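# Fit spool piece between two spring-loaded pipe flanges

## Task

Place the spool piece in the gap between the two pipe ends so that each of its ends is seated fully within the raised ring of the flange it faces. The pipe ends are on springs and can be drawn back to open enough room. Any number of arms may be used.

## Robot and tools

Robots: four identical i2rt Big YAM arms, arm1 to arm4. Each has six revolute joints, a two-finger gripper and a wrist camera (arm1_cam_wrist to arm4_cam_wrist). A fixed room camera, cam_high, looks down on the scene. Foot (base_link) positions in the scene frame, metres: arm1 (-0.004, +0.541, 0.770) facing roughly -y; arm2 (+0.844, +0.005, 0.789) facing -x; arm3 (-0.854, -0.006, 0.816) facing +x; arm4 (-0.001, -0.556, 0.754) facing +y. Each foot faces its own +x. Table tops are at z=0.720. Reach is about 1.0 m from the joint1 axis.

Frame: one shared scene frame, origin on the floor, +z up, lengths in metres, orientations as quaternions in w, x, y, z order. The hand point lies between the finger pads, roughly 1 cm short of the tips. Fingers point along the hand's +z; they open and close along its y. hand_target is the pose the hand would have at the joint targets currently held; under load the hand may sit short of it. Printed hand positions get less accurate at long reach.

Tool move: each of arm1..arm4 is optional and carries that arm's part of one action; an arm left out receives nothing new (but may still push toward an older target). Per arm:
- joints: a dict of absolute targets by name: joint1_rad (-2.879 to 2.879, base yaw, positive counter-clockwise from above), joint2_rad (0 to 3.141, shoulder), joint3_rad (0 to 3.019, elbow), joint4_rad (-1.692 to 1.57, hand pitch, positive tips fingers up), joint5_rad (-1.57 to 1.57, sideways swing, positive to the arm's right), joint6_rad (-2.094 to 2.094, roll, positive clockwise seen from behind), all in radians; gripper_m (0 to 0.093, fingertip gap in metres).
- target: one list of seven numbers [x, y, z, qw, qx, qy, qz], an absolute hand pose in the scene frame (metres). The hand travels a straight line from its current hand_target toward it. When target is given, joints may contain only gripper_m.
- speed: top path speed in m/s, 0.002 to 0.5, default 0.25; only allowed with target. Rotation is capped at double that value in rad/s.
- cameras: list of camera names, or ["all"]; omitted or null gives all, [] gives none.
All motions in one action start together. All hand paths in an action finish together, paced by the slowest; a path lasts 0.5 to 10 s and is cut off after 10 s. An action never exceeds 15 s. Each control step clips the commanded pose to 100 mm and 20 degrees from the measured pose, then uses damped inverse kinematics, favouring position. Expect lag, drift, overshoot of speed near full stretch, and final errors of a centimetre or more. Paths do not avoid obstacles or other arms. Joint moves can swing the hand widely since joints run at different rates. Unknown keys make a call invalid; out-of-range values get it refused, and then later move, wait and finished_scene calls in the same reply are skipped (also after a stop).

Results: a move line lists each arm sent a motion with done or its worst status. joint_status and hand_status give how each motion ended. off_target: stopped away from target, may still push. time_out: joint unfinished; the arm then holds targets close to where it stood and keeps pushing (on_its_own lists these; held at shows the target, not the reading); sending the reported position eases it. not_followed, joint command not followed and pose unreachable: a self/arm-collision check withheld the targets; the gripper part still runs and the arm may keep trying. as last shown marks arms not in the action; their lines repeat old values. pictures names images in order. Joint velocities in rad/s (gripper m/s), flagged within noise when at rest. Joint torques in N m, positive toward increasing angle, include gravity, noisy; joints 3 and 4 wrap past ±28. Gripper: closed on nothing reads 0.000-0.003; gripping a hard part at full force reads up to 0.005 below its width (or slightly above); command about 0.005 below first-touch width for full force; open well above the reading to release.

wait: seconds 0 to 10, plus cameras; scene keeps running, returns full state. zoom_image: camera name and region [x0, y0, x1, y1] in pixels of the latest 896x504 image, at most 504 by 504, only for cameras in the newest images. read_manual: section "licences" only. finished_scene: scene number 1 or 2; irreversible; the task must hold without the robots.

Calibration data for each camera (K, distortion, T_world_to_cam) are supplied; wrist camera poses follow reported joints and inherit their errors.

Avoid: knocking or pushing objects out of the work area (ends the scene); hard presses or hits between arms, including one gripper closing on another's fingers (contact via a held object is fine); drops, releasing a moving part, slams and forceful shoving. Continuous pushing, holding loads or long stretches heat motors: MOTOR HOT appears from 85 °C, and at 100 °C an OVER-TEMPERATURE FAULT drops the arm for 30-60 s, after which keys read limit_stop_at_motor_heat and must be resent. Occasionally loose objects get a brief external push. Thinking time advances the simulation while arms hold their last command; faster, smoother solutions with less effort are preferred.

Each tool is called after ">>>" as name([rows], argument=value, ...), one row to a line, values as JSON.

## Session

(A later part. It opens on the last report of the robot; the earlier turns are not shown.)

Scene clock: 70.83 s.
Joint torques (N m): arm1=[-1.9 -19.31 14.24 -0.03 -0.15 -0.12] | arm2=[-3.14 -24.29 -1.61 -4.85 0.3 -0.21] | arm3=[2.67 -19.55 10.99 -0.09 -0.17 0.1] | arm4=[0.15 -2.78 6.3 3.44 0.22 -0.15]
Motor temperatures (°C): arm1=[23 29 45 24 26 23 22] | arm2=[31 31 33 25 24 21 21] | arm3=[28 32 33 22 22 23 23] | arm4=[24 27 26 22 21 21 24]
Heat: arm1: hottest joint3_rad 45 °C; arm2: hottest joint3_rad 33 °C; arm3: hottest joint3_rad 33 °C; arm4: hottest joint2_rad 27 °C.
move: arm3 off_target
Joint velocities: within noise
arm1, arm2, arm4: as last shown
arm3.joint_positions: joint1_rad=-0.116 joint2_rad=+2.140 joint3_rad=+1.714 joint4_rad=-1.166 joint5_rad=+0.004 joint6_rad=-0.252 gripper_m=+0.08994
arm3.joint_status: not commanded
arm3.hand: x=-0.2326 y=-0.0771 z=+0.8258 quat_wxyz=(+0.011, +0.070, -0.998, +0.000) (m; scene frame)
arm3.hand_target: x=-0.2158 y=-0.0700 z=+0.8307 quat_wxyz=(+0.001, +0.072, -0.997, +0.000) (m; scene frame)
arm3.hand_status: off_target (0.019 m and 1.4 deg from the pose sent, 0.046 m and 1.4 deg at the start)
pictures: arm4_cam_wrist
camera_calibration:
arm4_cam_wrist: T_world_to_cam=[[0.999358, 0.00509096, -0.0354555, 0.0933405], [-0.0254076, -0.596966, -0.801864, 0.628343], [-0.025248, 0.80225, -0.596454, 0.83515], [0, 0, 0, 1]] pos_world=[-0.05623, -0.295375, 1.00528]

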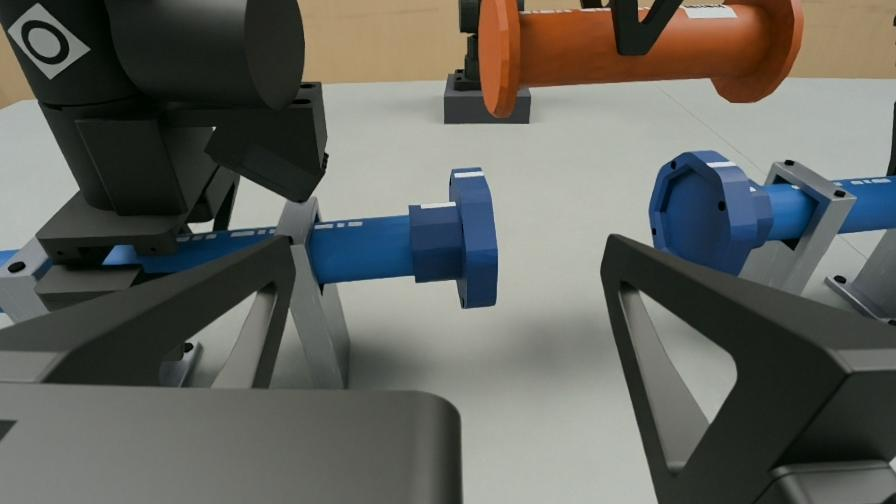

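>>> move(arm3={"target":[-0.196,-0.0725,0.842,0,-0.065,0.9979,0],"speed":0.1}, cameras=[])

>>> move(arm3={"joints":{"gripper_m":0.03}}, cameras=["arm4_cam_wrist"])

>>> zoom_image(camera="arm4_cam_wrist", region=[0, 100, 460, 400])

Scene clock: 73.70 s.
Joint torques (N m): arm1=[-1.73 -18.55 14.19 -0.13 -0.19 -0.18] | arm2=[-3.14 -24.23 -1.63 -4.86 0.29 -0.22] | arm3=[2.9 -21.01 11.34 -0.03 -0.15 0.14] | arm4=[-0.21 -2.55 6.3 3.43 0.23 -0.15]
Motor temperatures (°C): arm1=[23 29 46 24 26 23 22] | arm2=[31 31 32 25 24 21 21] | arm3=[28 32 34 22 22 23 23] | arm4=[24 27 26 22 21 21 24]
Heat: arm1: hottest joint3_rad 46 °C; arm2: hottest joint3_rad 32 °C; arm3: hottest joint3_rad 34 °C; arm4: hottest joint2_rad 27 °C.
move: arm3 off_target
Joint velocities: within noise
arm1, arm2, arm4: as last shown
arm3.joint_positions: joint1_rad=-0.116 joint2_rad=+2.178 joint3_rad=+1.812 joint4_rad=-1.224 joint5_rad=+0.004 joint6_rad=-0.240 gripper_m=+0.08994
arm3.joint_status: not commanded
arm3.hand: x=-0.2128 y=-0.0793 z=+0.8366 quat_wxyz=(+0.010, +0.064, -0.998, +0.000) (m; scene frame)
arm3.hand_target: x=-0.1964 y=-0.0723 z=+0.8424 quat_wxyz=(-0.001, +0.065, -0.998, +0.000) (m; scene frame)
arm3.hand_status: off_target (0.019 m and 1.2 deg from the pose sent, 0.040 m and 1.4 deg at the start)
pictures: none
No camera images: "cameras" was empty.

Scene clock: 74.40 s.
Joint torques (N m): arm1=[-1.73 -18.49 14.12 -0.18 -0.13 -0.12] | arm2=[-3.14 -24.29 -1.62 -4.88 0.29 -0.23] | arm3=[2.55 -20.72 11.28 0.05 0.05 0.12] | arm4=[-0.03 -2.73 6.34 3.43 0.24 -0.14]
Motor temperatures (°C): arm1=[23 29 46 24 26 23 22] | arm2=[31 31 32 25 24 21 22] | arm3=[28 32 34 22 22 23 23] | arm4=[24 27 26 22 21 21 24]
Heat: arm1: hottest joint3_rad 46 °C; arm2: hottest joint3_rad 32 °C; arm3: hottest joint3_rad 34 °C; arm4: hottest joint2_rad 27 °C.
move: arm3 off_target
Joint velocities: within noise
arm1, arm2, arm4: as last shown
arm3.joint_positions: joint1_rad=-0.115 joint2_rad=+2.180 joint3_rad=+1.812 joint4_rad=-1.227 joint5_rad=-0.009 joint6_rad=-0.236 gripper_m=+0.03982
arm3.joint_status: gripper_m off_target (ended at +0.03985, target +0.03000)
arm3.hand: x=-0.2134 y=-0.0761 z=+0.8357 quat_wxyz=(+0.011, +0.062, -0.998, -0.006) (m; scene frame)
arm3.hand_target: x=-0.1967 y=-0.0717 z=+0.8415 quat_wxyz=(+0.000, +0.063, -0.998, -0.003) (m; scene frame)
arm3.hand_status: not commanded
pictures: arm4_cam_wrist
camera_calibration:
arm4_cam_wrist: T_world_to_cam=[[0.999358, 0.00509096, -0.0354555, 0.0933405], [-0.0254076, -0.596966, -0.801864, 0.628343], [-0.025248, 0.80225, -0.596454, 0.83515], [0, 0, 0, 1]] pos_world=[-0.05623, -0.295375, 1.00528]

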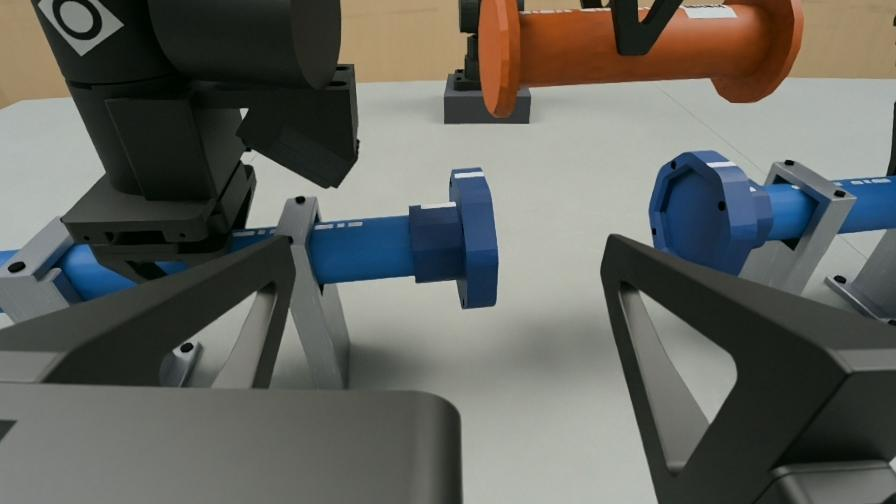

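Scaled by 1.096 from the camera's 896x504 image, which has a finer 1280x720 frame.

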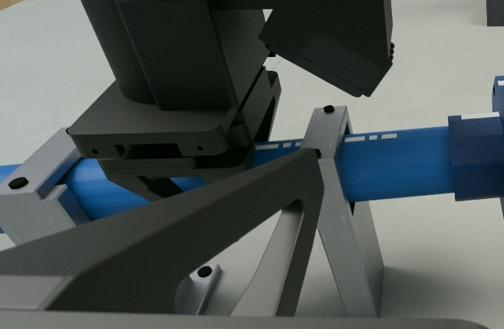

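Indeed the bracket blocked it before. Pull now; move both 2's hold stays.

>>> move(arm3={"target":[-0.305,-0.0875,0.829,0,-0.065,0.9979,0],"speed":0.08}, cameras=["arm4_cam_wrist"])

>>> zoom_image(camera="arm4_cam_wrist", region=[390, 20, 840, 320])

Scene clock: 77.83 s.
Joint torques (N m): arm1=[-1.44 -18.02 14.22 -0.02 -0.19 -0.15] | arm2=[-2.78 -24.35 -1.62 -4.86 0.29 -0.21] | arm3=[0.03 -23.59 1.17 -3.34 0.04 -0.18] | arm4=[0.21 -2.67 6.28 3.4 0.23 -0.15]
Motor temperatures (°C): arm1=[23 29 47 24 26 22 22] | arm2=[31 32 32 25 24 21 22] | arm3=[28 32 34 22 22 23 23] | arm4=[24 27 26 22 21 21 24]
Heat: arm1: hottest joint3_rad 47 °C; arm2: hottest joint2_rad 32 °C; arm3: hottest joint3_rad 34 °C; arm4: hottest joint2_rad 27 °C.
move: arm3 off_target
Joint velocities: within noise
arm1.joint_positions: joint1_rad=+0.079 joint2_rad=+1.933 joint3_rad=+1.871 joint4_rad=-1.557 joint5_rad=+0.001 joint6_rad=+1.479 gripper_m=+0.03374
arm1.joint_status: not commanded
arm1.hand: x=+0.0147 y=-0.0480 z=+0.9605 quat_wxyz=(+0.025, -0.998, -0.062, +0.001) (m; scene frame)
arm1.hand_target: x=+0.0109 y=-0.0613 z=+0.9834 quat_wxyz=(+0.000, -0.998, -0.064, +0.000) (m; scene frame)
arm1.hand_status: not commanded
arm2, arm4: as last shown
arm3.joint_positions: joint1_rad=-0.126 joint2_rad=+2.011 joint3_rad=+1.517 joint4_rad=-0.931 joint5_rad=-0.007 joint6_rad=-0.246 gripper_m=+0.03982
arm3.joint_status: not commanded
arm3.hand: x=-0.2419 y=-0.0799 z=+0.8364 quat_wxyz=(-0.072, +0.062, -0.995, +0.010) (m; scene frame)
arm3.hand_target: x=-0.2968 y=-0.0863 z=+0.8305 quat_wxyz=(-0.008, +0.064, -0.998, -0.001) (m; scene frame)
arm3.hand_status: off_target (0.064 m and 8.4 deg from the pose sent, 0.093 m and 1.5 deg at the start)
pictures: arm4_cam_wrist
camera_calibration:
arm4_cam_wrist: T_world_to_cam=[[0.999358, 0.00509096, -0.0354555, 0.0933405], [-0.0254076, -0.596966, -0.801864, 0.628343], [-0.025248, 0.80225, -0.596454, 0.83515], [0, 0, 0, 1]] pos_world=[-0.05623, -0.295375, 1.00528]

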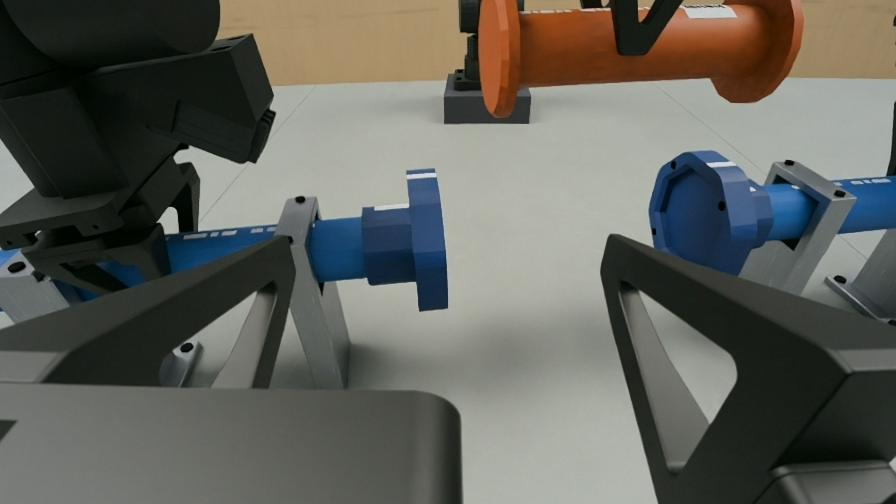

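Scaled by 1.120 from the camera's 896x504 image, which has a finer 1280x720 frame.

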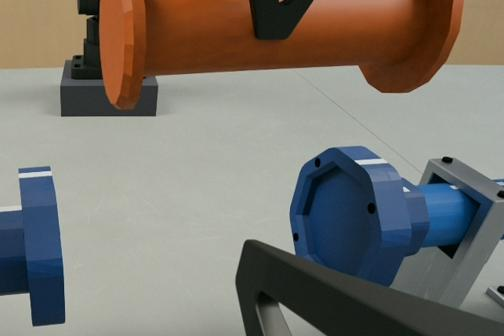

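>>> move(arm3={"target":[-0.32,-0.0895,0.829,0,-0.065,0.9979,0],"speed":0.08}, arm1={"target":[0.0125,-0.056,0.955,-0.0008,0.9979,0.065,-0.004],"speed":0.06}, cameras=["arm4_cam_wrist","cam_high"])

>>> zoom_image(camera="arm4_cam_wrist", region=[390, 20, 840, 320])

>>> zoom_image(camera="cam_high", region=[360, 140, 500, 320])

Scene clock: 81.37 s.
Joint torques (N m): arm1=[-0.91 -19.72 10.07 0.81 0.12 -0.11] | arm2=[-3.02 -24.18 -1.59 -4.82 0.29 -0.22] | arm3=[-0.21 -23.94 0.38 -3.95 0.11 -0.25] | arm4=[0.15 -2.61 6.3 3.38 0.24 -0.15]
Motor temperatures (°C): arm1=[23 30 47 24 26 22 22] | arm2=[31 32 32 25 24 21 22] | arm3=[28 32 33 22 21 23 23] | arm4=[24 27 26 22 21 21 24]
Heat: arm1: hottest joint3_rad 47 °C; arm2: hottest joint2_rad 32 °C; arm3: hottest joint3_rad 33 °C; arm4: hottest joint2_rad 27 °C.
move: arm1 off_target; arm3 off_target
Joint velocities: within noise
arm1.joint_positions: joint1_rad=+0.079 joint2_rad=+1.933 joint3_rad=+1.829 joint4_rad=-1.499 joint5_rad=+0.002 joint6_rad=+1.479 gripper_m=+0.03374
arm1.joint_status: not commanded
arm1.hand: x=+0.0145 y=-0.0508 z=+0.9446 quat_wxyz=(+0.017, -0.998, -0.062, +0.002) (m; scene frame)
arm1.hand_target: x=+0.0125 y=-0.0558 z=+0.9548 quat_wxyz=(+0.001, -0.998, -0.065, +0.004) (m; scene frame)
arm1.hand_status: off_target (0.012 m and 1.9 deg from the pose sent, 0.010 m and 2.8 deg at the start)
arm2, arm4: as last shown
arm3.joint_positions: joint1_rad=-0.127 joint2_rad=+1.995 joint3_rad=+1.490 joint4_rad=-0.907 joint5_rad=-0.009 joint6_rad=-0.249 gripper_m=+0.03982
arm3.joint_status: not commanded
arm3.hand: x=-0.2460 y=-0.0800 z=+0.8362 quat_wxyz=(-0.078, +0.063, -0.995, +0.010) (m; scene frame)
arm3.hand_target: x=-0.3090 y=-0.0882 z=+0.8314 quat_wxyz=(-0.005, +0.065, -0.998, -0.001) (m; scene frame)
arm3.hand_status: off_target (0.075 m and 9.1 deg from the pose sent, 0.079 m and 8.4 deg at the start)
pictures: arm4_cam_wrist, cam_high
camera_calibration:
arm4_cam_wrist: T_world_to_cam=[[0.999358, 0.00509096, -0.0354555, 0.0933405], [-0.0254076, -0.596966, -0.801864, 0.628343], [-0.025248, 0.80225, -0.596454, 0.83515], [0, 0, 0, 1]] pos_world=[-0.05623, -0.295375, 1.00528]

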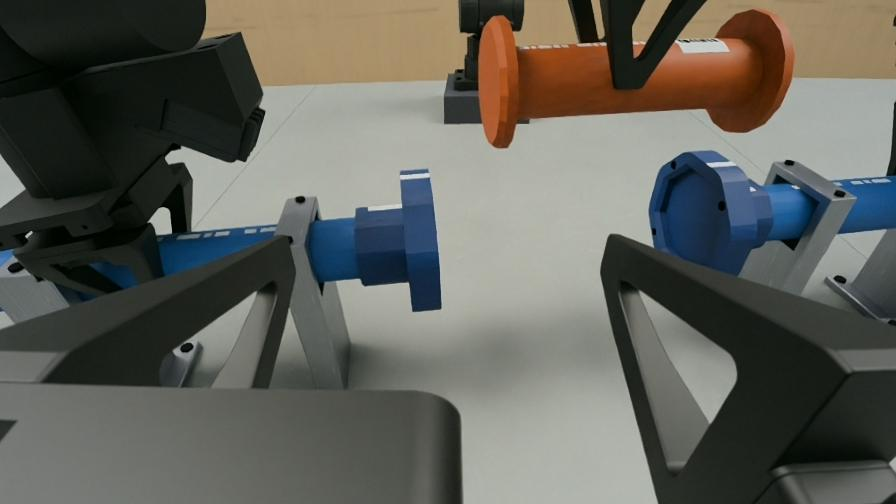

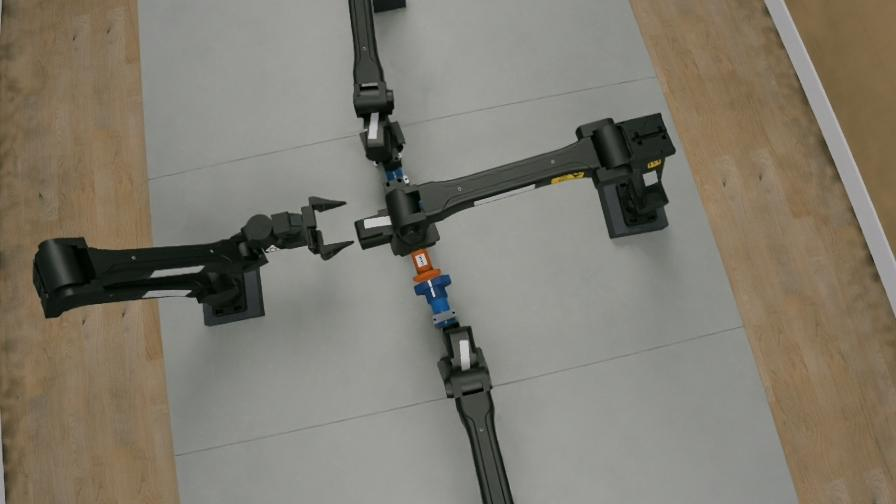

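Scaled by 1.120 from the camera's 896x504 image, which has a finer 1280x720 frame.

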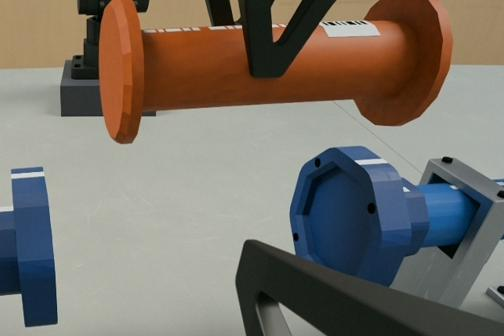

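Scaled by 2.800 from the camera's 896x504 image, which has a finer 1280x720 frame.

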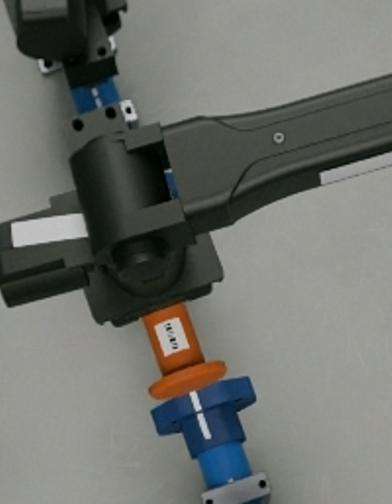

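>>> move(arm1={"target":[-0.008,-0.058,0.95,-0.0008,0.9979,0.065,-0.004],"speed":0.06}, cameras=["arm4_cam_wrist","cam_high"])

>>> zoom_image(camera="arm4_cam_wrist", region=[390, 20, 840, 320])

>>> zoom_image(camera="cam_high", region=[360, 140, 500, 320])

Scene clock: 91.10 s.
Joint torques (N m): arm1=[-0.44 -18.32 9.98 0.92 0.06 -0.14] | arm2=[-3.08 -24.23 -1.63 -4.88 0.29 -0.2] | arm3=[-0.44 -24 0.24 -3.96 0.12 -0.22] | arm4=[-0.09 -2.73 6.27 3.4 0.23 -0.15]
Motor temperatures (°C): arm1=[23 30 44 24 26 22 22] | arm2=[31 33 31 25 24 21 22] | arm3=[28 35 32 23 21 23 23] | arm4=[24 27 26 22 21 20 24]
Heat: arm1: hottest joint3_rad 44 °C; arm2: hottest joint2_rad 33 °C; arm3: hottest joint2_rad 35 °C; arm4: hottest joint2_rad 27 °C.
move: arm1 done
Joint velocities: within noise
arm1.joint_positions: joint1_rad=+0.039 joint2_rad=+1.933 joint3_rad=+1.829 joint4_rad=-1.490 joint5_rad=+0.002 joint6_rad=+1.450 gripper_m=+0.03374
arm1.joint_status: not commanded
arm1.hand: x=-0.0091 y=-0.0534 z=+0.9446 quat_wxyz=(+0.012, -0.998, -0.057, +0.002) (m; scene frame)
arm1.hand_target: x=-0.0114 y=-0.0580 z=+0.9499 quat_wxyz=(+0.001, -0.998, -0.061, +0.003) (m; scene frame)
arm1.hand_status: done (0.007 m and 1.6 deg from the pose sent, 0.024 m and 1.9 deg at the start)
arm2.joint_positions: joint1_rad=+0.023 joint2_rad=+1.797 joint3_rad=+1.251 joint4_rad=-0.833 joint5_rad=-0.022 joint6_rad=-0.141 gripper_m=+0.03957
arm2.joint_status: not commanded
arm2.hand: x=+0.2985 y=+0.0031 z=+0.8365 quat_wxyz=(-0.001, +0.993, +0.070, -0.098) (m; scene frame)
arm2.hand_target: x=+0.3843 y=+0.0141 z=+0.8282 quat_wxyz=(+0.002, +0.998, +0.065, -0.001) (m; scene frame)
arm2.hand_status: not commanded
arm3: as last shown
arm4.joint_positions: joint1_rad=+0.326 joint2_rad=+1.115 joint3_rad=+0.106 joint4_rad=+0.983 joint5_rad=+0.301 joint6_rad=+0.021 gripper_m=+0.09396
arm4.joint_status: not commanded
arm4.hand: x=-0.0594 y=-0.1996 z=+0.9254 quat_wxyz=(-0.490, +0.503, -0.508, -0.498) (m; scene frame)
arm4.hand_target: x=-0.0587 y=-0.2001 z=+0.9281 quat_wxyz=(-0.498, +0.502, -0.502, -0.498) (m; scene frame)
arm4.hand_status: not commanded
pictures: arm4_cam_wrist, cam_high
camera_calibration:
arm4_cam_wrist: T_world_to_cam=[[0.999358, 0.00509096, -0.0354555, 0.0933405], [-0.0254076, -0.596966, -0.801864, 0.628343], [-0.025248, 0.80225, -0.596454, 0.83515], [0, 0, 0, 1]] pos_world=[-0.05623, -0.295375, 1.00528]

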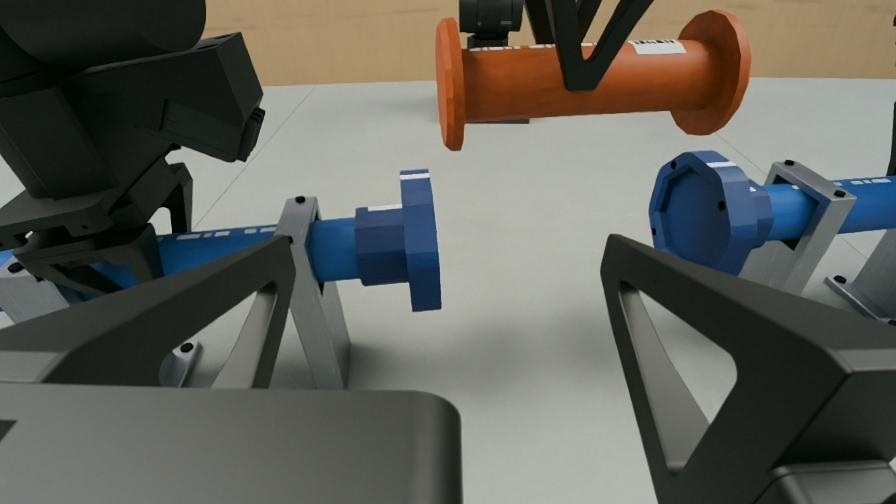

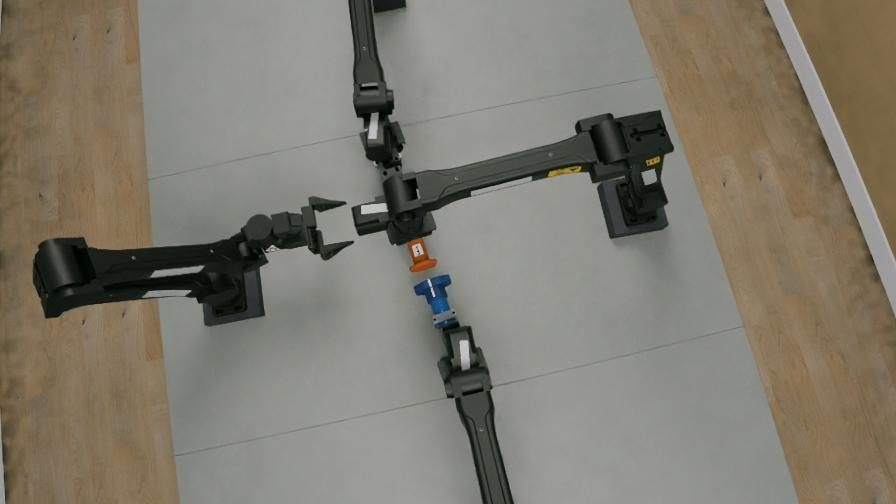

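Scaled by 1.120 from the camera's 896x504 image, which has a finer 1280x720 frame.

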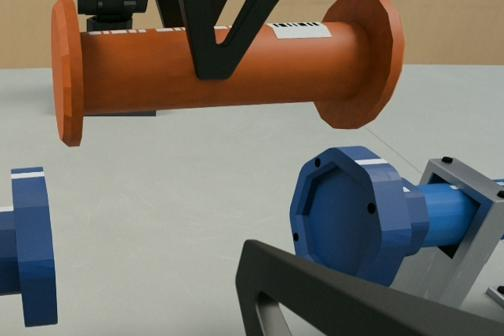

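Scaled by 2.800 from the camera's 896x504 image, which has a finer 1280x720 frame.

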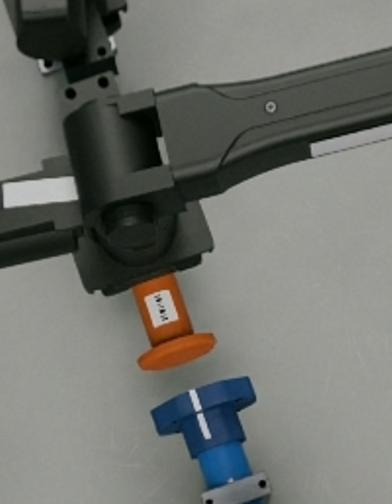

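>>> move(arm1={"target":[-0.006,-0.055,0.905,-0.0008,0.9979,0.065,-0.004],"speed":0.06}, cameras=["arm4_cam_wrist","cam_high"])

>>> zoom_image(camera="arm4_cam_wrist", region=[390, 20, 840, 320])

>>> zoom_image(camera="cam_high", region=[360, 140, 500, 320])

Scene clock: 94.90 s.
Joint torques (N m): arm1=[-0.5 -19.31 10.02 0.87 0.13 -0.11] | arm2=[-3.02 -24.18 -1.63 -4.82 0.29 -0.21] | arm3=[-0.32 -24 0.31 -3.96 0.12 -0.23] | arm4=[0.09 -2.61 6.34 3.34 0.22 -0.15]
Motor temperatures (°C): arm1=[23 30 43 24 26 22 22] | arm2=[31 33 31 25 24 21 22] | arm3=[28 35 32 23 21 23 23] | arm4=[24 27 26 22 21 20 24]
Heat: arm1: hottest joint3_rad 43 °C; arm2: hottest joint2_rad 33 °C; arm3: hottest joint2_rad 35 °C; arm4: hottest joint2_rad 27 °C.
move: arm1 done
Joint velocities: within noise
arm1.joint_positions: joint1_rad=+0.045 joint2_rad=+1.939 joint3_rad=+1.722 joint4_rad=-1.376 joint5_rad=+0.002 joint6_rad=+1.448 gripper_m=+0.03374
arm1.joint_status: not commanded
arm1.hand: x=-0.0056 y=-0.0484 z=+0.9006 quat_wxyz=(+0.012, -0.998, -0.061, +0.002) (m; scene frame)
arm1.hand_target: x=-0.0023 y=-0.0543 z=+0.9049 quat_wxyz=(+0.001, -0.998, -0.069, +0.004) (m; scene frame)
arm1.hand_status: done (0.008 m and 1.4 deg from the pose sent, 0.040 m and 1.6 deg at the start)
arm2, arm3, arm4: as last shown
pictures: arm4_cam_wrist, cam_high
camera_calibration:
arm4_cam_wrist: T_world_to_cam=[[0.999358, 0.00509096, -0.0354555, 0.0933405], [-0.0254076, -0.596966, -0.801864, 0.628343], [-0.025248, 0.80225, -0.596454, 0.83515], [0, 0, 0, 1]] pos_world=[-0.05623, -0.295375, 1.00528]

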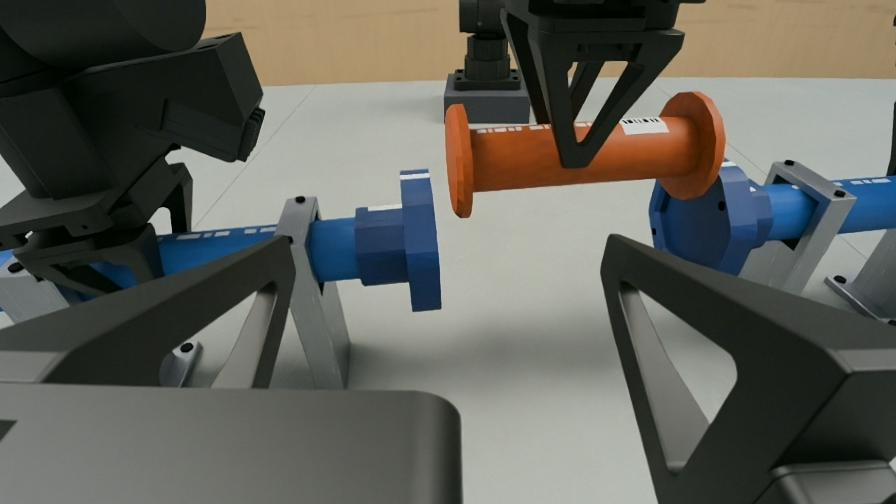

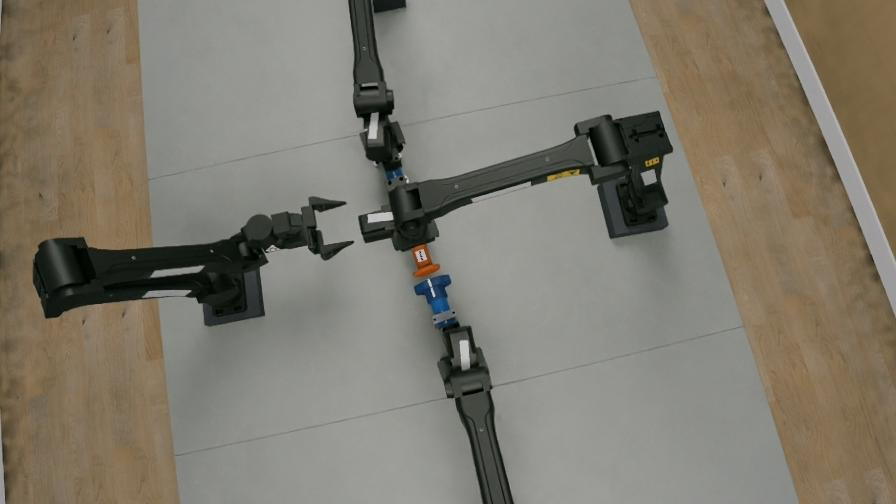

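Scaled by 1.120 from the camera's 896x504 image, which has a finer 1280x720 frame.

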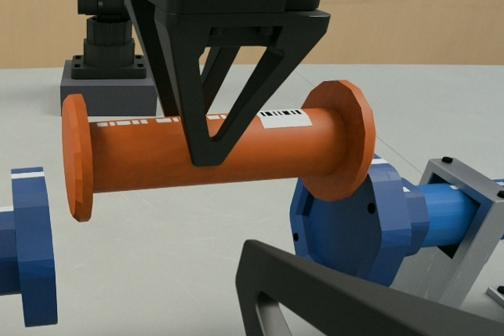

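Scaled by 2.800 from the camera's 896x504 image, which has a finer 1280x720 frame.

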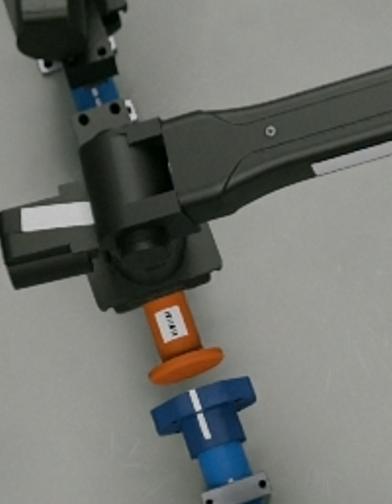

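>>> move(arm1={"target":[-0.010,-0.0535,0.868,-0.0008,0.9979,0.065,-0.004],"speed":0.05}, cameras=["arm4_cam_wrist","cam_high"])

>>> zoom_image(camera="arm4_cam_wrist", region=[390, 20, 840, 320])

>>> zoom_image(camera="cam_high", region=[360, 140, 500, 320])

Scene clock: 98.63 s.
Joint torques (N m): arm1=[-1.79 -19.31 9.46 0.76 0.14 -0.14] | arm2=[-3.02 -24.29 -1.63 -4.83 0.3 -0.21] | arm3=[-0.09 -24.29 0.29 -3.95 0.12 -0.24] | arm4=[0.09 -2.55 6.31 3.4 0.24 -0.15]
Motor temperatures (°C): arm1=[23 31 43 24 26 22 22] | arm2=[31 34 31 25 24 21 22] | arm3=[28 36 32 23 21 23 24] | arm4=[24 27 26 22 21 20 24]
Heat: arm1: hottest joint3_rad 43 °C; arm2: hottest joint2_rad 34 °C; arm3: hottest joint2_rad 36 °C; arm4: hottest joint2_rad 27 °C.
move: arm1 done
Joint velocities: within noise
arm1.joint_positions: joint1_rad=+0.045 joint2_rad=+1.961 joint3_rad=+1.656 joint4_rad=-1.287 joint5_rad=+0.002 joint6_rad=+1.445 gripper_m=+0.03374
arm1.joint_status: not commanded
arm1.hand: x=-0.0057 y=-0.0472 z=+0.8640 quat_wxyz=(+0.011, -0.998, -0.062, +0.002) (m; scene frame)
arm1.hand_target: x=-0.0100 y=-0.0533 z=+0.8684 quat_wxyz=(+0.000, -0.998, -0.065, +0.004) (m; scene frame)
arm1.hand_status: done (0.009 m and 1.3 deg from the pose sent, 0.033 m and 1.4 deg at the start)
arm2, arm3, arm4: as last shown
pictures: arm4_cam_wrist, cam_high
camera_calibration:
arm4_cam_wrist: T_world_to_cam=[[0.999358, 0.00509096, -0.0354555, 0.0933405], [-0.0254076, -0.596966, -0.801864, 0.628343], [-0.025248, 0.80225, -0.596454, 0.83515], [0, 0, 0, 1]] pos_world=[-0.05623, -0.295375, 1.00528]

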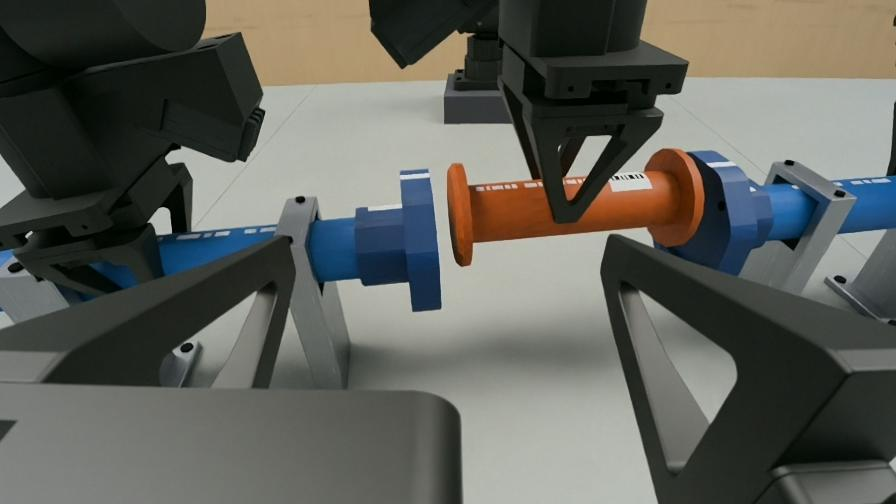

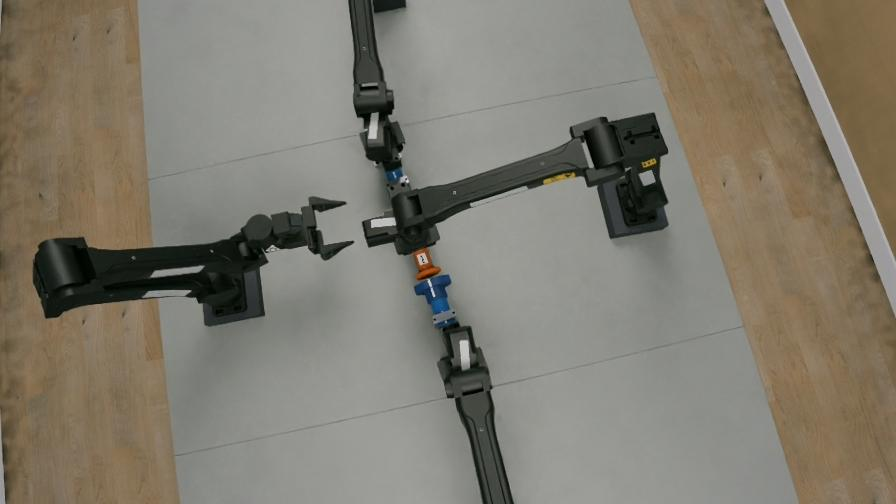

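Scaled by 1.120 from the camera's 896x504 image, which has a finer 1280x720 frame.

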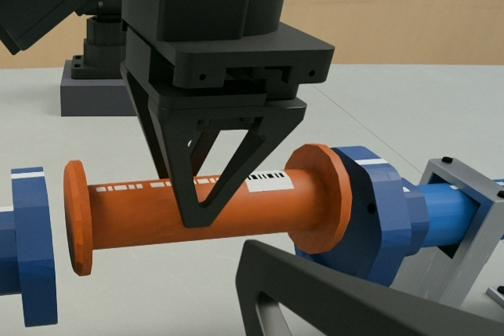

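Scaled by 2.800 from the camera's 896x504 image, which has a finer 1280x720 frame.

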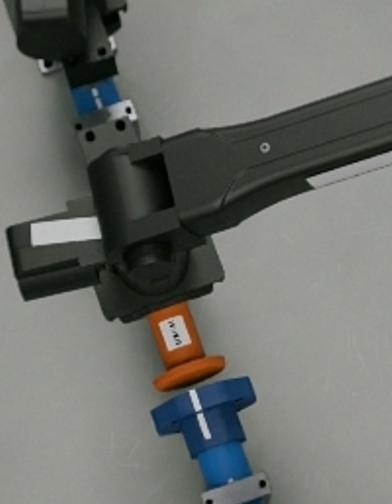

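>>> move(arm1={"target":[-0.014,-0.0525,0.850,-0.0008,0.9979,0.065,-0.004],"speed":0.05}, cameras=["arm4_cam_wrist","cam_high"])

>>> zoom_image(camera="arm4_cam_wrist", region=[390, 120, 790, 340])

>>> zoom_image(camera="cam_high", region=[380, 210, 470, 330])

Scene clock: 101.37 s.
Joint torques (N m): arm1=[-2.02 -18.9 9.58 0.8 0.17 -0.19] | arm2=[-3.14 -24.23 -1.66 -4.85 0.27 -0.21] | arm3=[-0.26 -24.06 0.32 -3.96 0.11 -0.21] | arm4=[0.09 -2.78 6.28 3.34 0.22 -0.16]
Motor temperatures (°C): arm1=[23 31 43 24 26 22 22] | arm2=[31 34 31 25 24 21 22] | arm3=[28 36 32 23 21 23 24] | arm4=[24 27 26 21 21 20 24]
Heat: arm1: hottest joint3_rad 43 °C; arm2: hottest joint2_rad 34 °C; arm3: hottest joint2_rad 36 °C; arm4: hottest joint2_rad 27 °C.
move: arm1 done
Joint velocities: within noise
arm1.joint_positions: joint1_rad=+0.040 joint2_rad=+1.973 joint3_rad=+1.625 joint4_rad=-1.246 joint5_rad=+0.002 joint6_rad=+1.439 gripper_m=+0.03374
arm1.joint_status: not commanded
arm1.hand: x=-0.0084 y=-0.0454 z=+0.8459 quat_wxyz=(+0.012, -0.998, -0.063, +0.001) (m; scene frame)
arm1.hand_target: x=-0.0139 y=-0.0517 z=+0.8500 quat_wxyz=(+0.001, -0.998, -0.065, +0.004) (m; scene frame)
arm1.hand_status: done (0.010 m and 1.4 deg from the pose sent, 0.017 m and 1.3 deg at the start)
arm2, arm3, arm4: as last shown
pictures: arm4_cam_wrist, cam_high
camera_calibration:
arm4_cam_wrist: T_world_to_cam=[[0.999358, 0.00509096, -0.0354555, 0.0933405], [-0.0254076, -0.596966, -0.801864, 0.628343], [-0.025248, 0.80225, -0.596454, 0.83515], [0, 0, 0, 1]] pos_world=[-0.05623, -0.295375, 1.00528]

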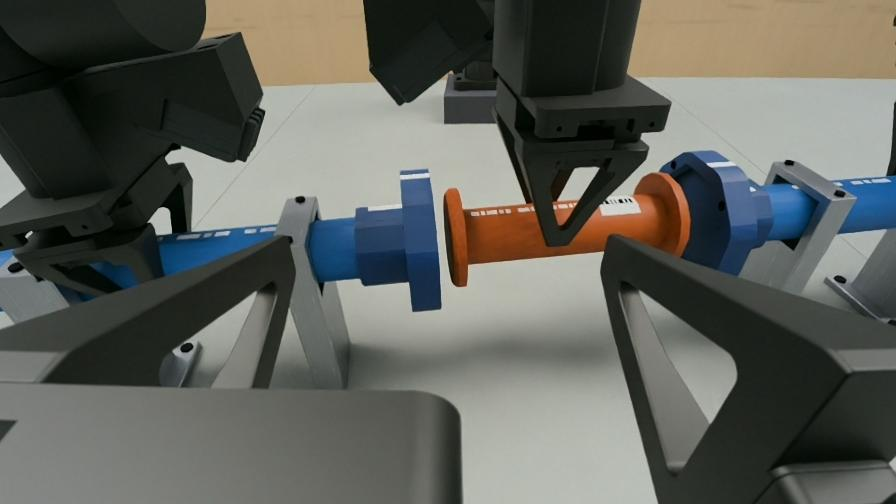

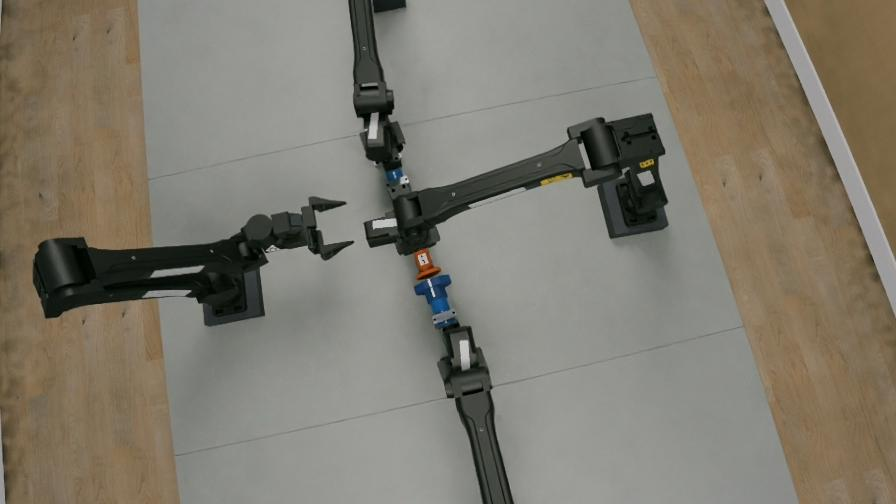

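Scaled by 1.260 from the camera's 896x504 image, which has a finer 1280x720 frame.

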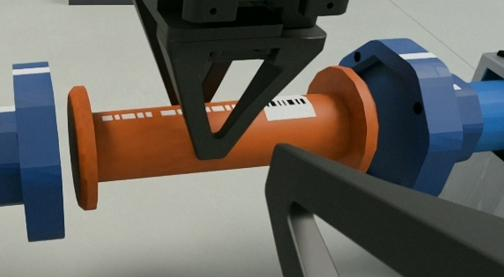

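Scaled by 4.200 from the camera's 896x504 image, which has a finer 1280x720 frame.

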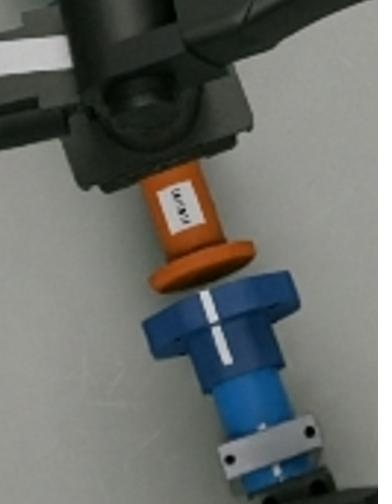

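>>> move(arm2={"target":[0.335,0.0085,0.831,0,0.9979,0.065,0],"speed":0.05}, arm3={"target":[-0.262,-0.082,0.831,0,-0.065,0.9979,0],"speed":0.05}, cameras=["arm4_cam_wrist","cam_high"])

>>> zoom_image(camera="arm4_cam_wrist", region=[390, 120, 790, 340])

>>> zoom_image(camera="cam_high", region=[380, 210, 470, 330])

Scene clock: 107.50 s.
Joint torques (N m): arm1=[-1.67 -18.02 9.73 0.87 0.11 -0.11] | arm2=[-1.73 -18.55 6.68 -4.36 0.38 -0.07] | arm3=[1.32 -20.19 6.41 -4.14 0.35 -0.05] | arm4=[-0.09 -2.78 6.34 3.47 0.23 -0.16]
Motor temperatures (°C): arm1=[23 33 43 24 26 22 22] | arm2=[31 34 31 25 24 21 22] | arm3=[28 37 31 23 21 23 24] | arm4=[24 27 26 21 21 20 24]
Heat: arm1: hottest joint3_rad 43 °C; arm2: hottest joint2_rad 34 °C; arm3: hottest joint2_rad 37 °C; arm4: hottest joint2_rad 27 °C.
move: arm2 off_target; arm3 off_target
Joint velocities: within noise
arm1.joint_positions: joint1_rad=+0.040 joint2_rad=+1.973 joint3_rad=+1.625 joint4_rad=-1.245 joint5_rad=+0.002 joint6_rad=+1.434 gripper_m=+0.03374
arm1.joint_status: not commanded
arm1.hand: x=-0.0084 y=-0.0458 z=+0.8459 quat_wxyz=(+0.011, -0.998, -0.065, +0.002) (m; scene frame)
arm1.hand_target: x=-0.0139 y=-0.0520 z=+0.8502 quat_wxyz=(+0.001, -0.998, -0.066, +0.004) (m; scene frame)
arm1.hand_status: not commanded
arm2.joint_positions: joint1_rad=+0.023 joint2_rad=+1.834 joint3_rad=+1.313 joint4_rad=-0.906 joint5_rad=-0.019 joint6_rad=-0.141 gripper_m=+0.03957
arm2.joint_status: not commanded
arm2.hand: x=+0.2921 y=+0.0037 z=+0.8374 quat_wxyz=(-0.001, +0.995, +0.069, -0.074) (m; scene frame)
arm2.hand_target: x=+0.3363 y=+0.0085 z=+0.8293 quat_wxyz=(+0.000, +0.998, +0.065, +0.003) (m; scene frame)
arm2.hand_status: off_target (0.044 m and 8.6 deg from the pose sent, 0.037 m and 11.3 deg at the start)
arm3.joint_positions: joint1_rad=-0.124 joint2_rad=+2.048 joint3_rad=+1.582 joint4_rad=-0.987 joint5_rad=-0.013 joint6_rad=-0.246 gripper_m=+0.03982
arm3.joint_status: not commanded
arm3.hand: x=-0.2322 y=-0.0790 z=+0.8365 quat_wxyz=(-0.059, +0.063, -0.996, +0.004) (m; scene frame)
arm3.hand_target: x=-0.2649 y=-0.0811 z=+0.8287 quat_wxyz=(+0.003, +0.065, -0.998, -0.002) (m; scene frame)
arm3.hand_status: off_target (0.030 m and 6.8 deg from the pose sent, 0.017 m and 9.1 deg at the start)
arm4: as last shown
pictures: arm4_cam_wrist, cam_high
camera_calibration:
arm4_cam_wrist: T_world_to_cam=[[0.999358, 0.00509096, -0.0354555, 0.0933405], [-0.0254076, -0.596966, -0.801864, 0.628343], [-0.025248, 0.80225, -0.596454, 0.83515], [0, 0, 0, 1]] pos_world=[-0.05623, -0.295375, 1.00528]

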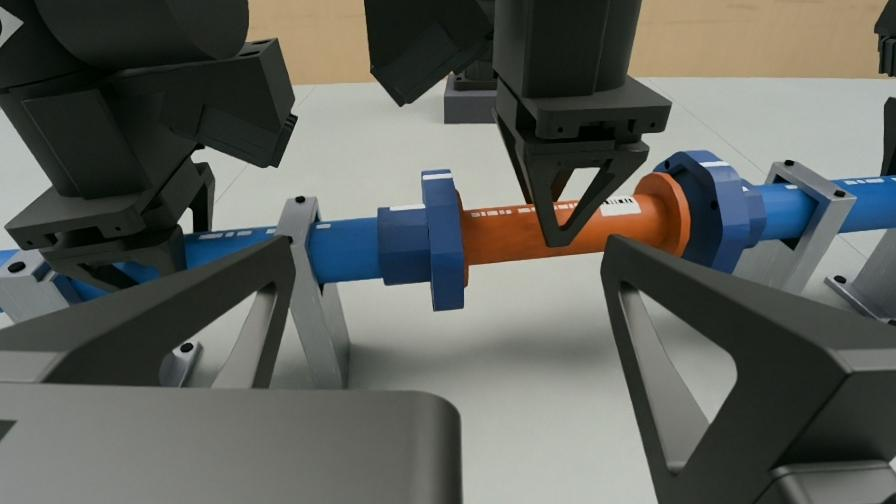

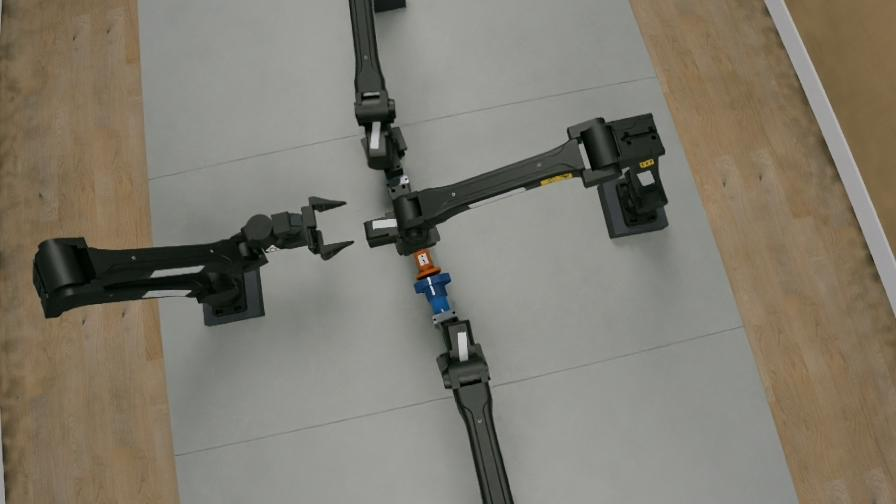

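Scaled by 1.260 from the camera's 896x504 image, which has a finer 1280x720 frame.

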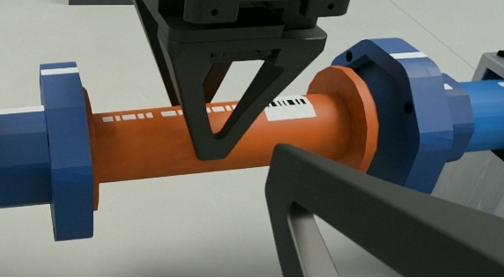

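Scaled by 4.200 from the camera's 896x504 image, which has a finer 1280x720 frame.

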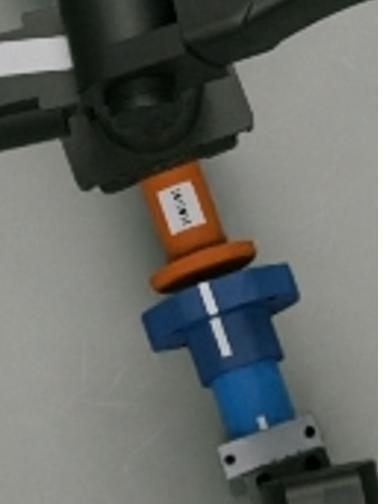

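>>> zoom_image(camera="arm4_cam_wrist", region=[400, 150, 520, 320])

>>> zoom_image(camera="arm4_cam_wrist", region=[620, 130, 780, 290])

Scaled by 2.965 from the camera's 896x504 image, which has a finer 1280x720 frame.

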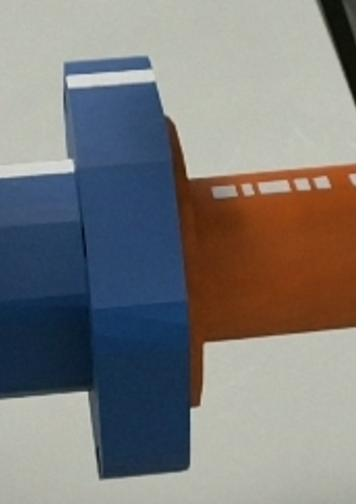

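Scaled by 3.150 from the camera's 896x504 image, which has a finer 1280x720 frame.

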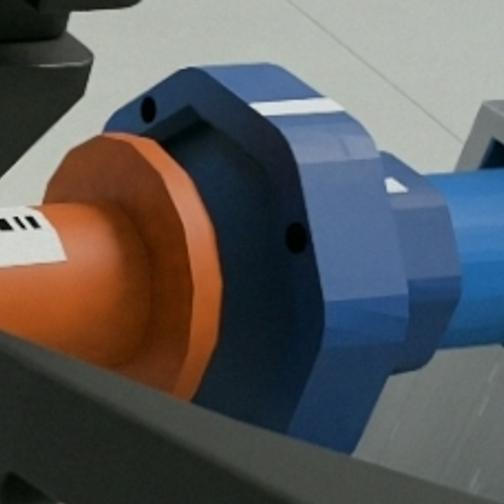

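>>> move(arm2={"target":[0.315,0.006,0.831,0,0.9979,0.065,0],"speed":0.05}, cameras=["arm4_cam_wrist"])

>>> zoom_image(camera="arm4_cam_wrist", region=[620, 130, 780, 290])

>>> zoom_image(camera="arm4_cam_wrist", region=[400, 150, 520, 320])

Scene clock: 112.57 s.
Joint torques (N m): arm1=[-1.32 -18.37 9.73 0.96 0.12 -0.12] | arm2=[-1.55 -18.37 8.39 -3.23 0.24 -0.03] | arm3=[1.26 -20.42 6.43 -4.14 0.37 -0.06] | arm4=[-0.21 -2.67 6.31 3.4 0.24 -0.15]
Motor temperatures (°C): arm1=[23 33 43 24 26 22 22] | arm2=[31 34 31 25 24 21 22] | arm3=[28 37 31 23 21 23 24] | arm4=[24 27 26 21 21 20 24]
Heat: arm1: hottest joint3_rad 43 °C; arm2: hottest joint2_rad 34 °C; arm3: hottest joint2_rad 37 °C; arm4: hottest joint2_rad 27 °C.
move: arm2 off_target
Joint velocities: within noise
arm1, arm3, arm4: as last shown
arm2.joint_positions: joint1_rad=+0.026 joint2_rad=+1.868 joint3_rad=+1.364 joint4_rad=-0.960 joint5_rad=-0.017 joint6_rad=-0.140 gripper_m=+0.03957
arm2.joint_status: not commanded
arm2.hand: x=+0.2863 y=+0.0023 z=+0.8361 quat_wxyz=(+0.000, +0.996, +0.070, -0.056) (m; scene frame)
arm2.hand_target: x=+0.3145 y=+0.0053 z=+0.8315 quat_wxyz=(+0.000, +0.998, +0.065, +0.000) (m; scene frame)
arm2.hand_status: off_target (0.029 m and 6.5 deg from the pose sent, 0.024 m and 8.6 deg at the start)
arm3.hand_target: x=-0.2649 y=-0.0811 z=+0.8288 quat_wxyz=(+0.003, +0.065, -0.998, -0.001) (m; scene frame)
pictures: arm4_cam_wrist
camera_calibration:
arm4_cam_wrist: T_world_to_cam=[[0.999358, 0.00509096, -0.0354555, 0.0933405], [-0.0254076, -0.596966, -0.801864, 0.628343], [-0.025248, 0.80225, -0.596454, 0.83515], [0, 0, 0, 1]] pos_world=[-0.05623, -0.295375, 1.00528]

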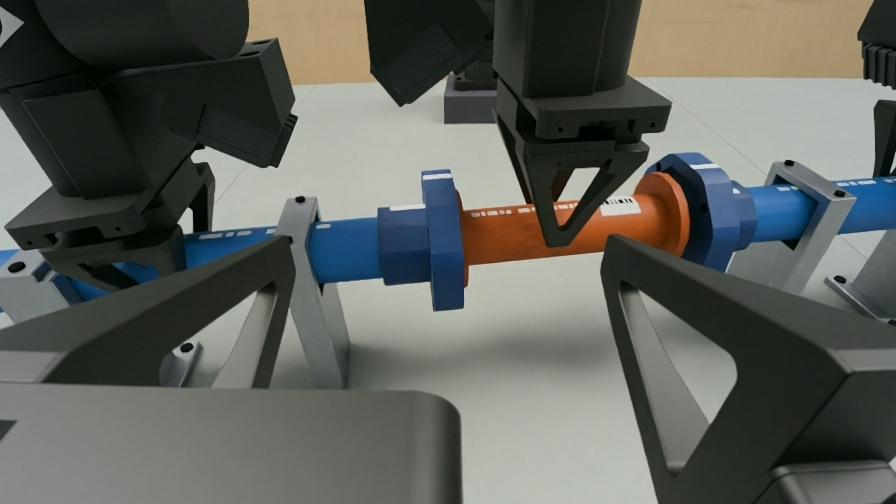

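Scaled by 3.150 from the camera's 896x504 image, which has a finer 1280x720 frame.

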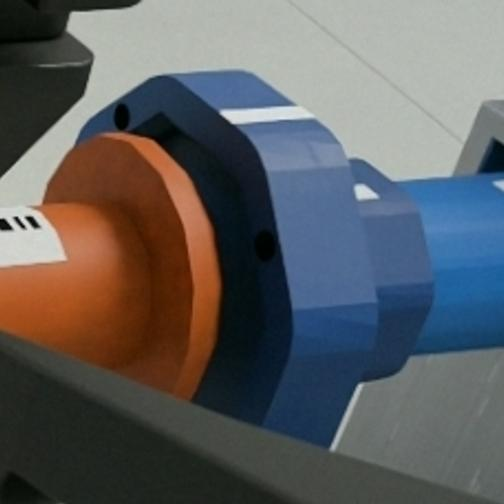

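Scaled by 2.965 from the camera's 896x504 image, which has a finer 1280x720 frame.

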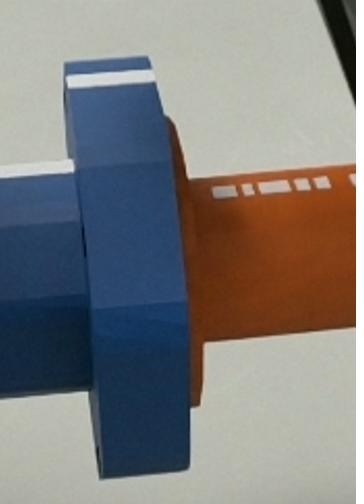

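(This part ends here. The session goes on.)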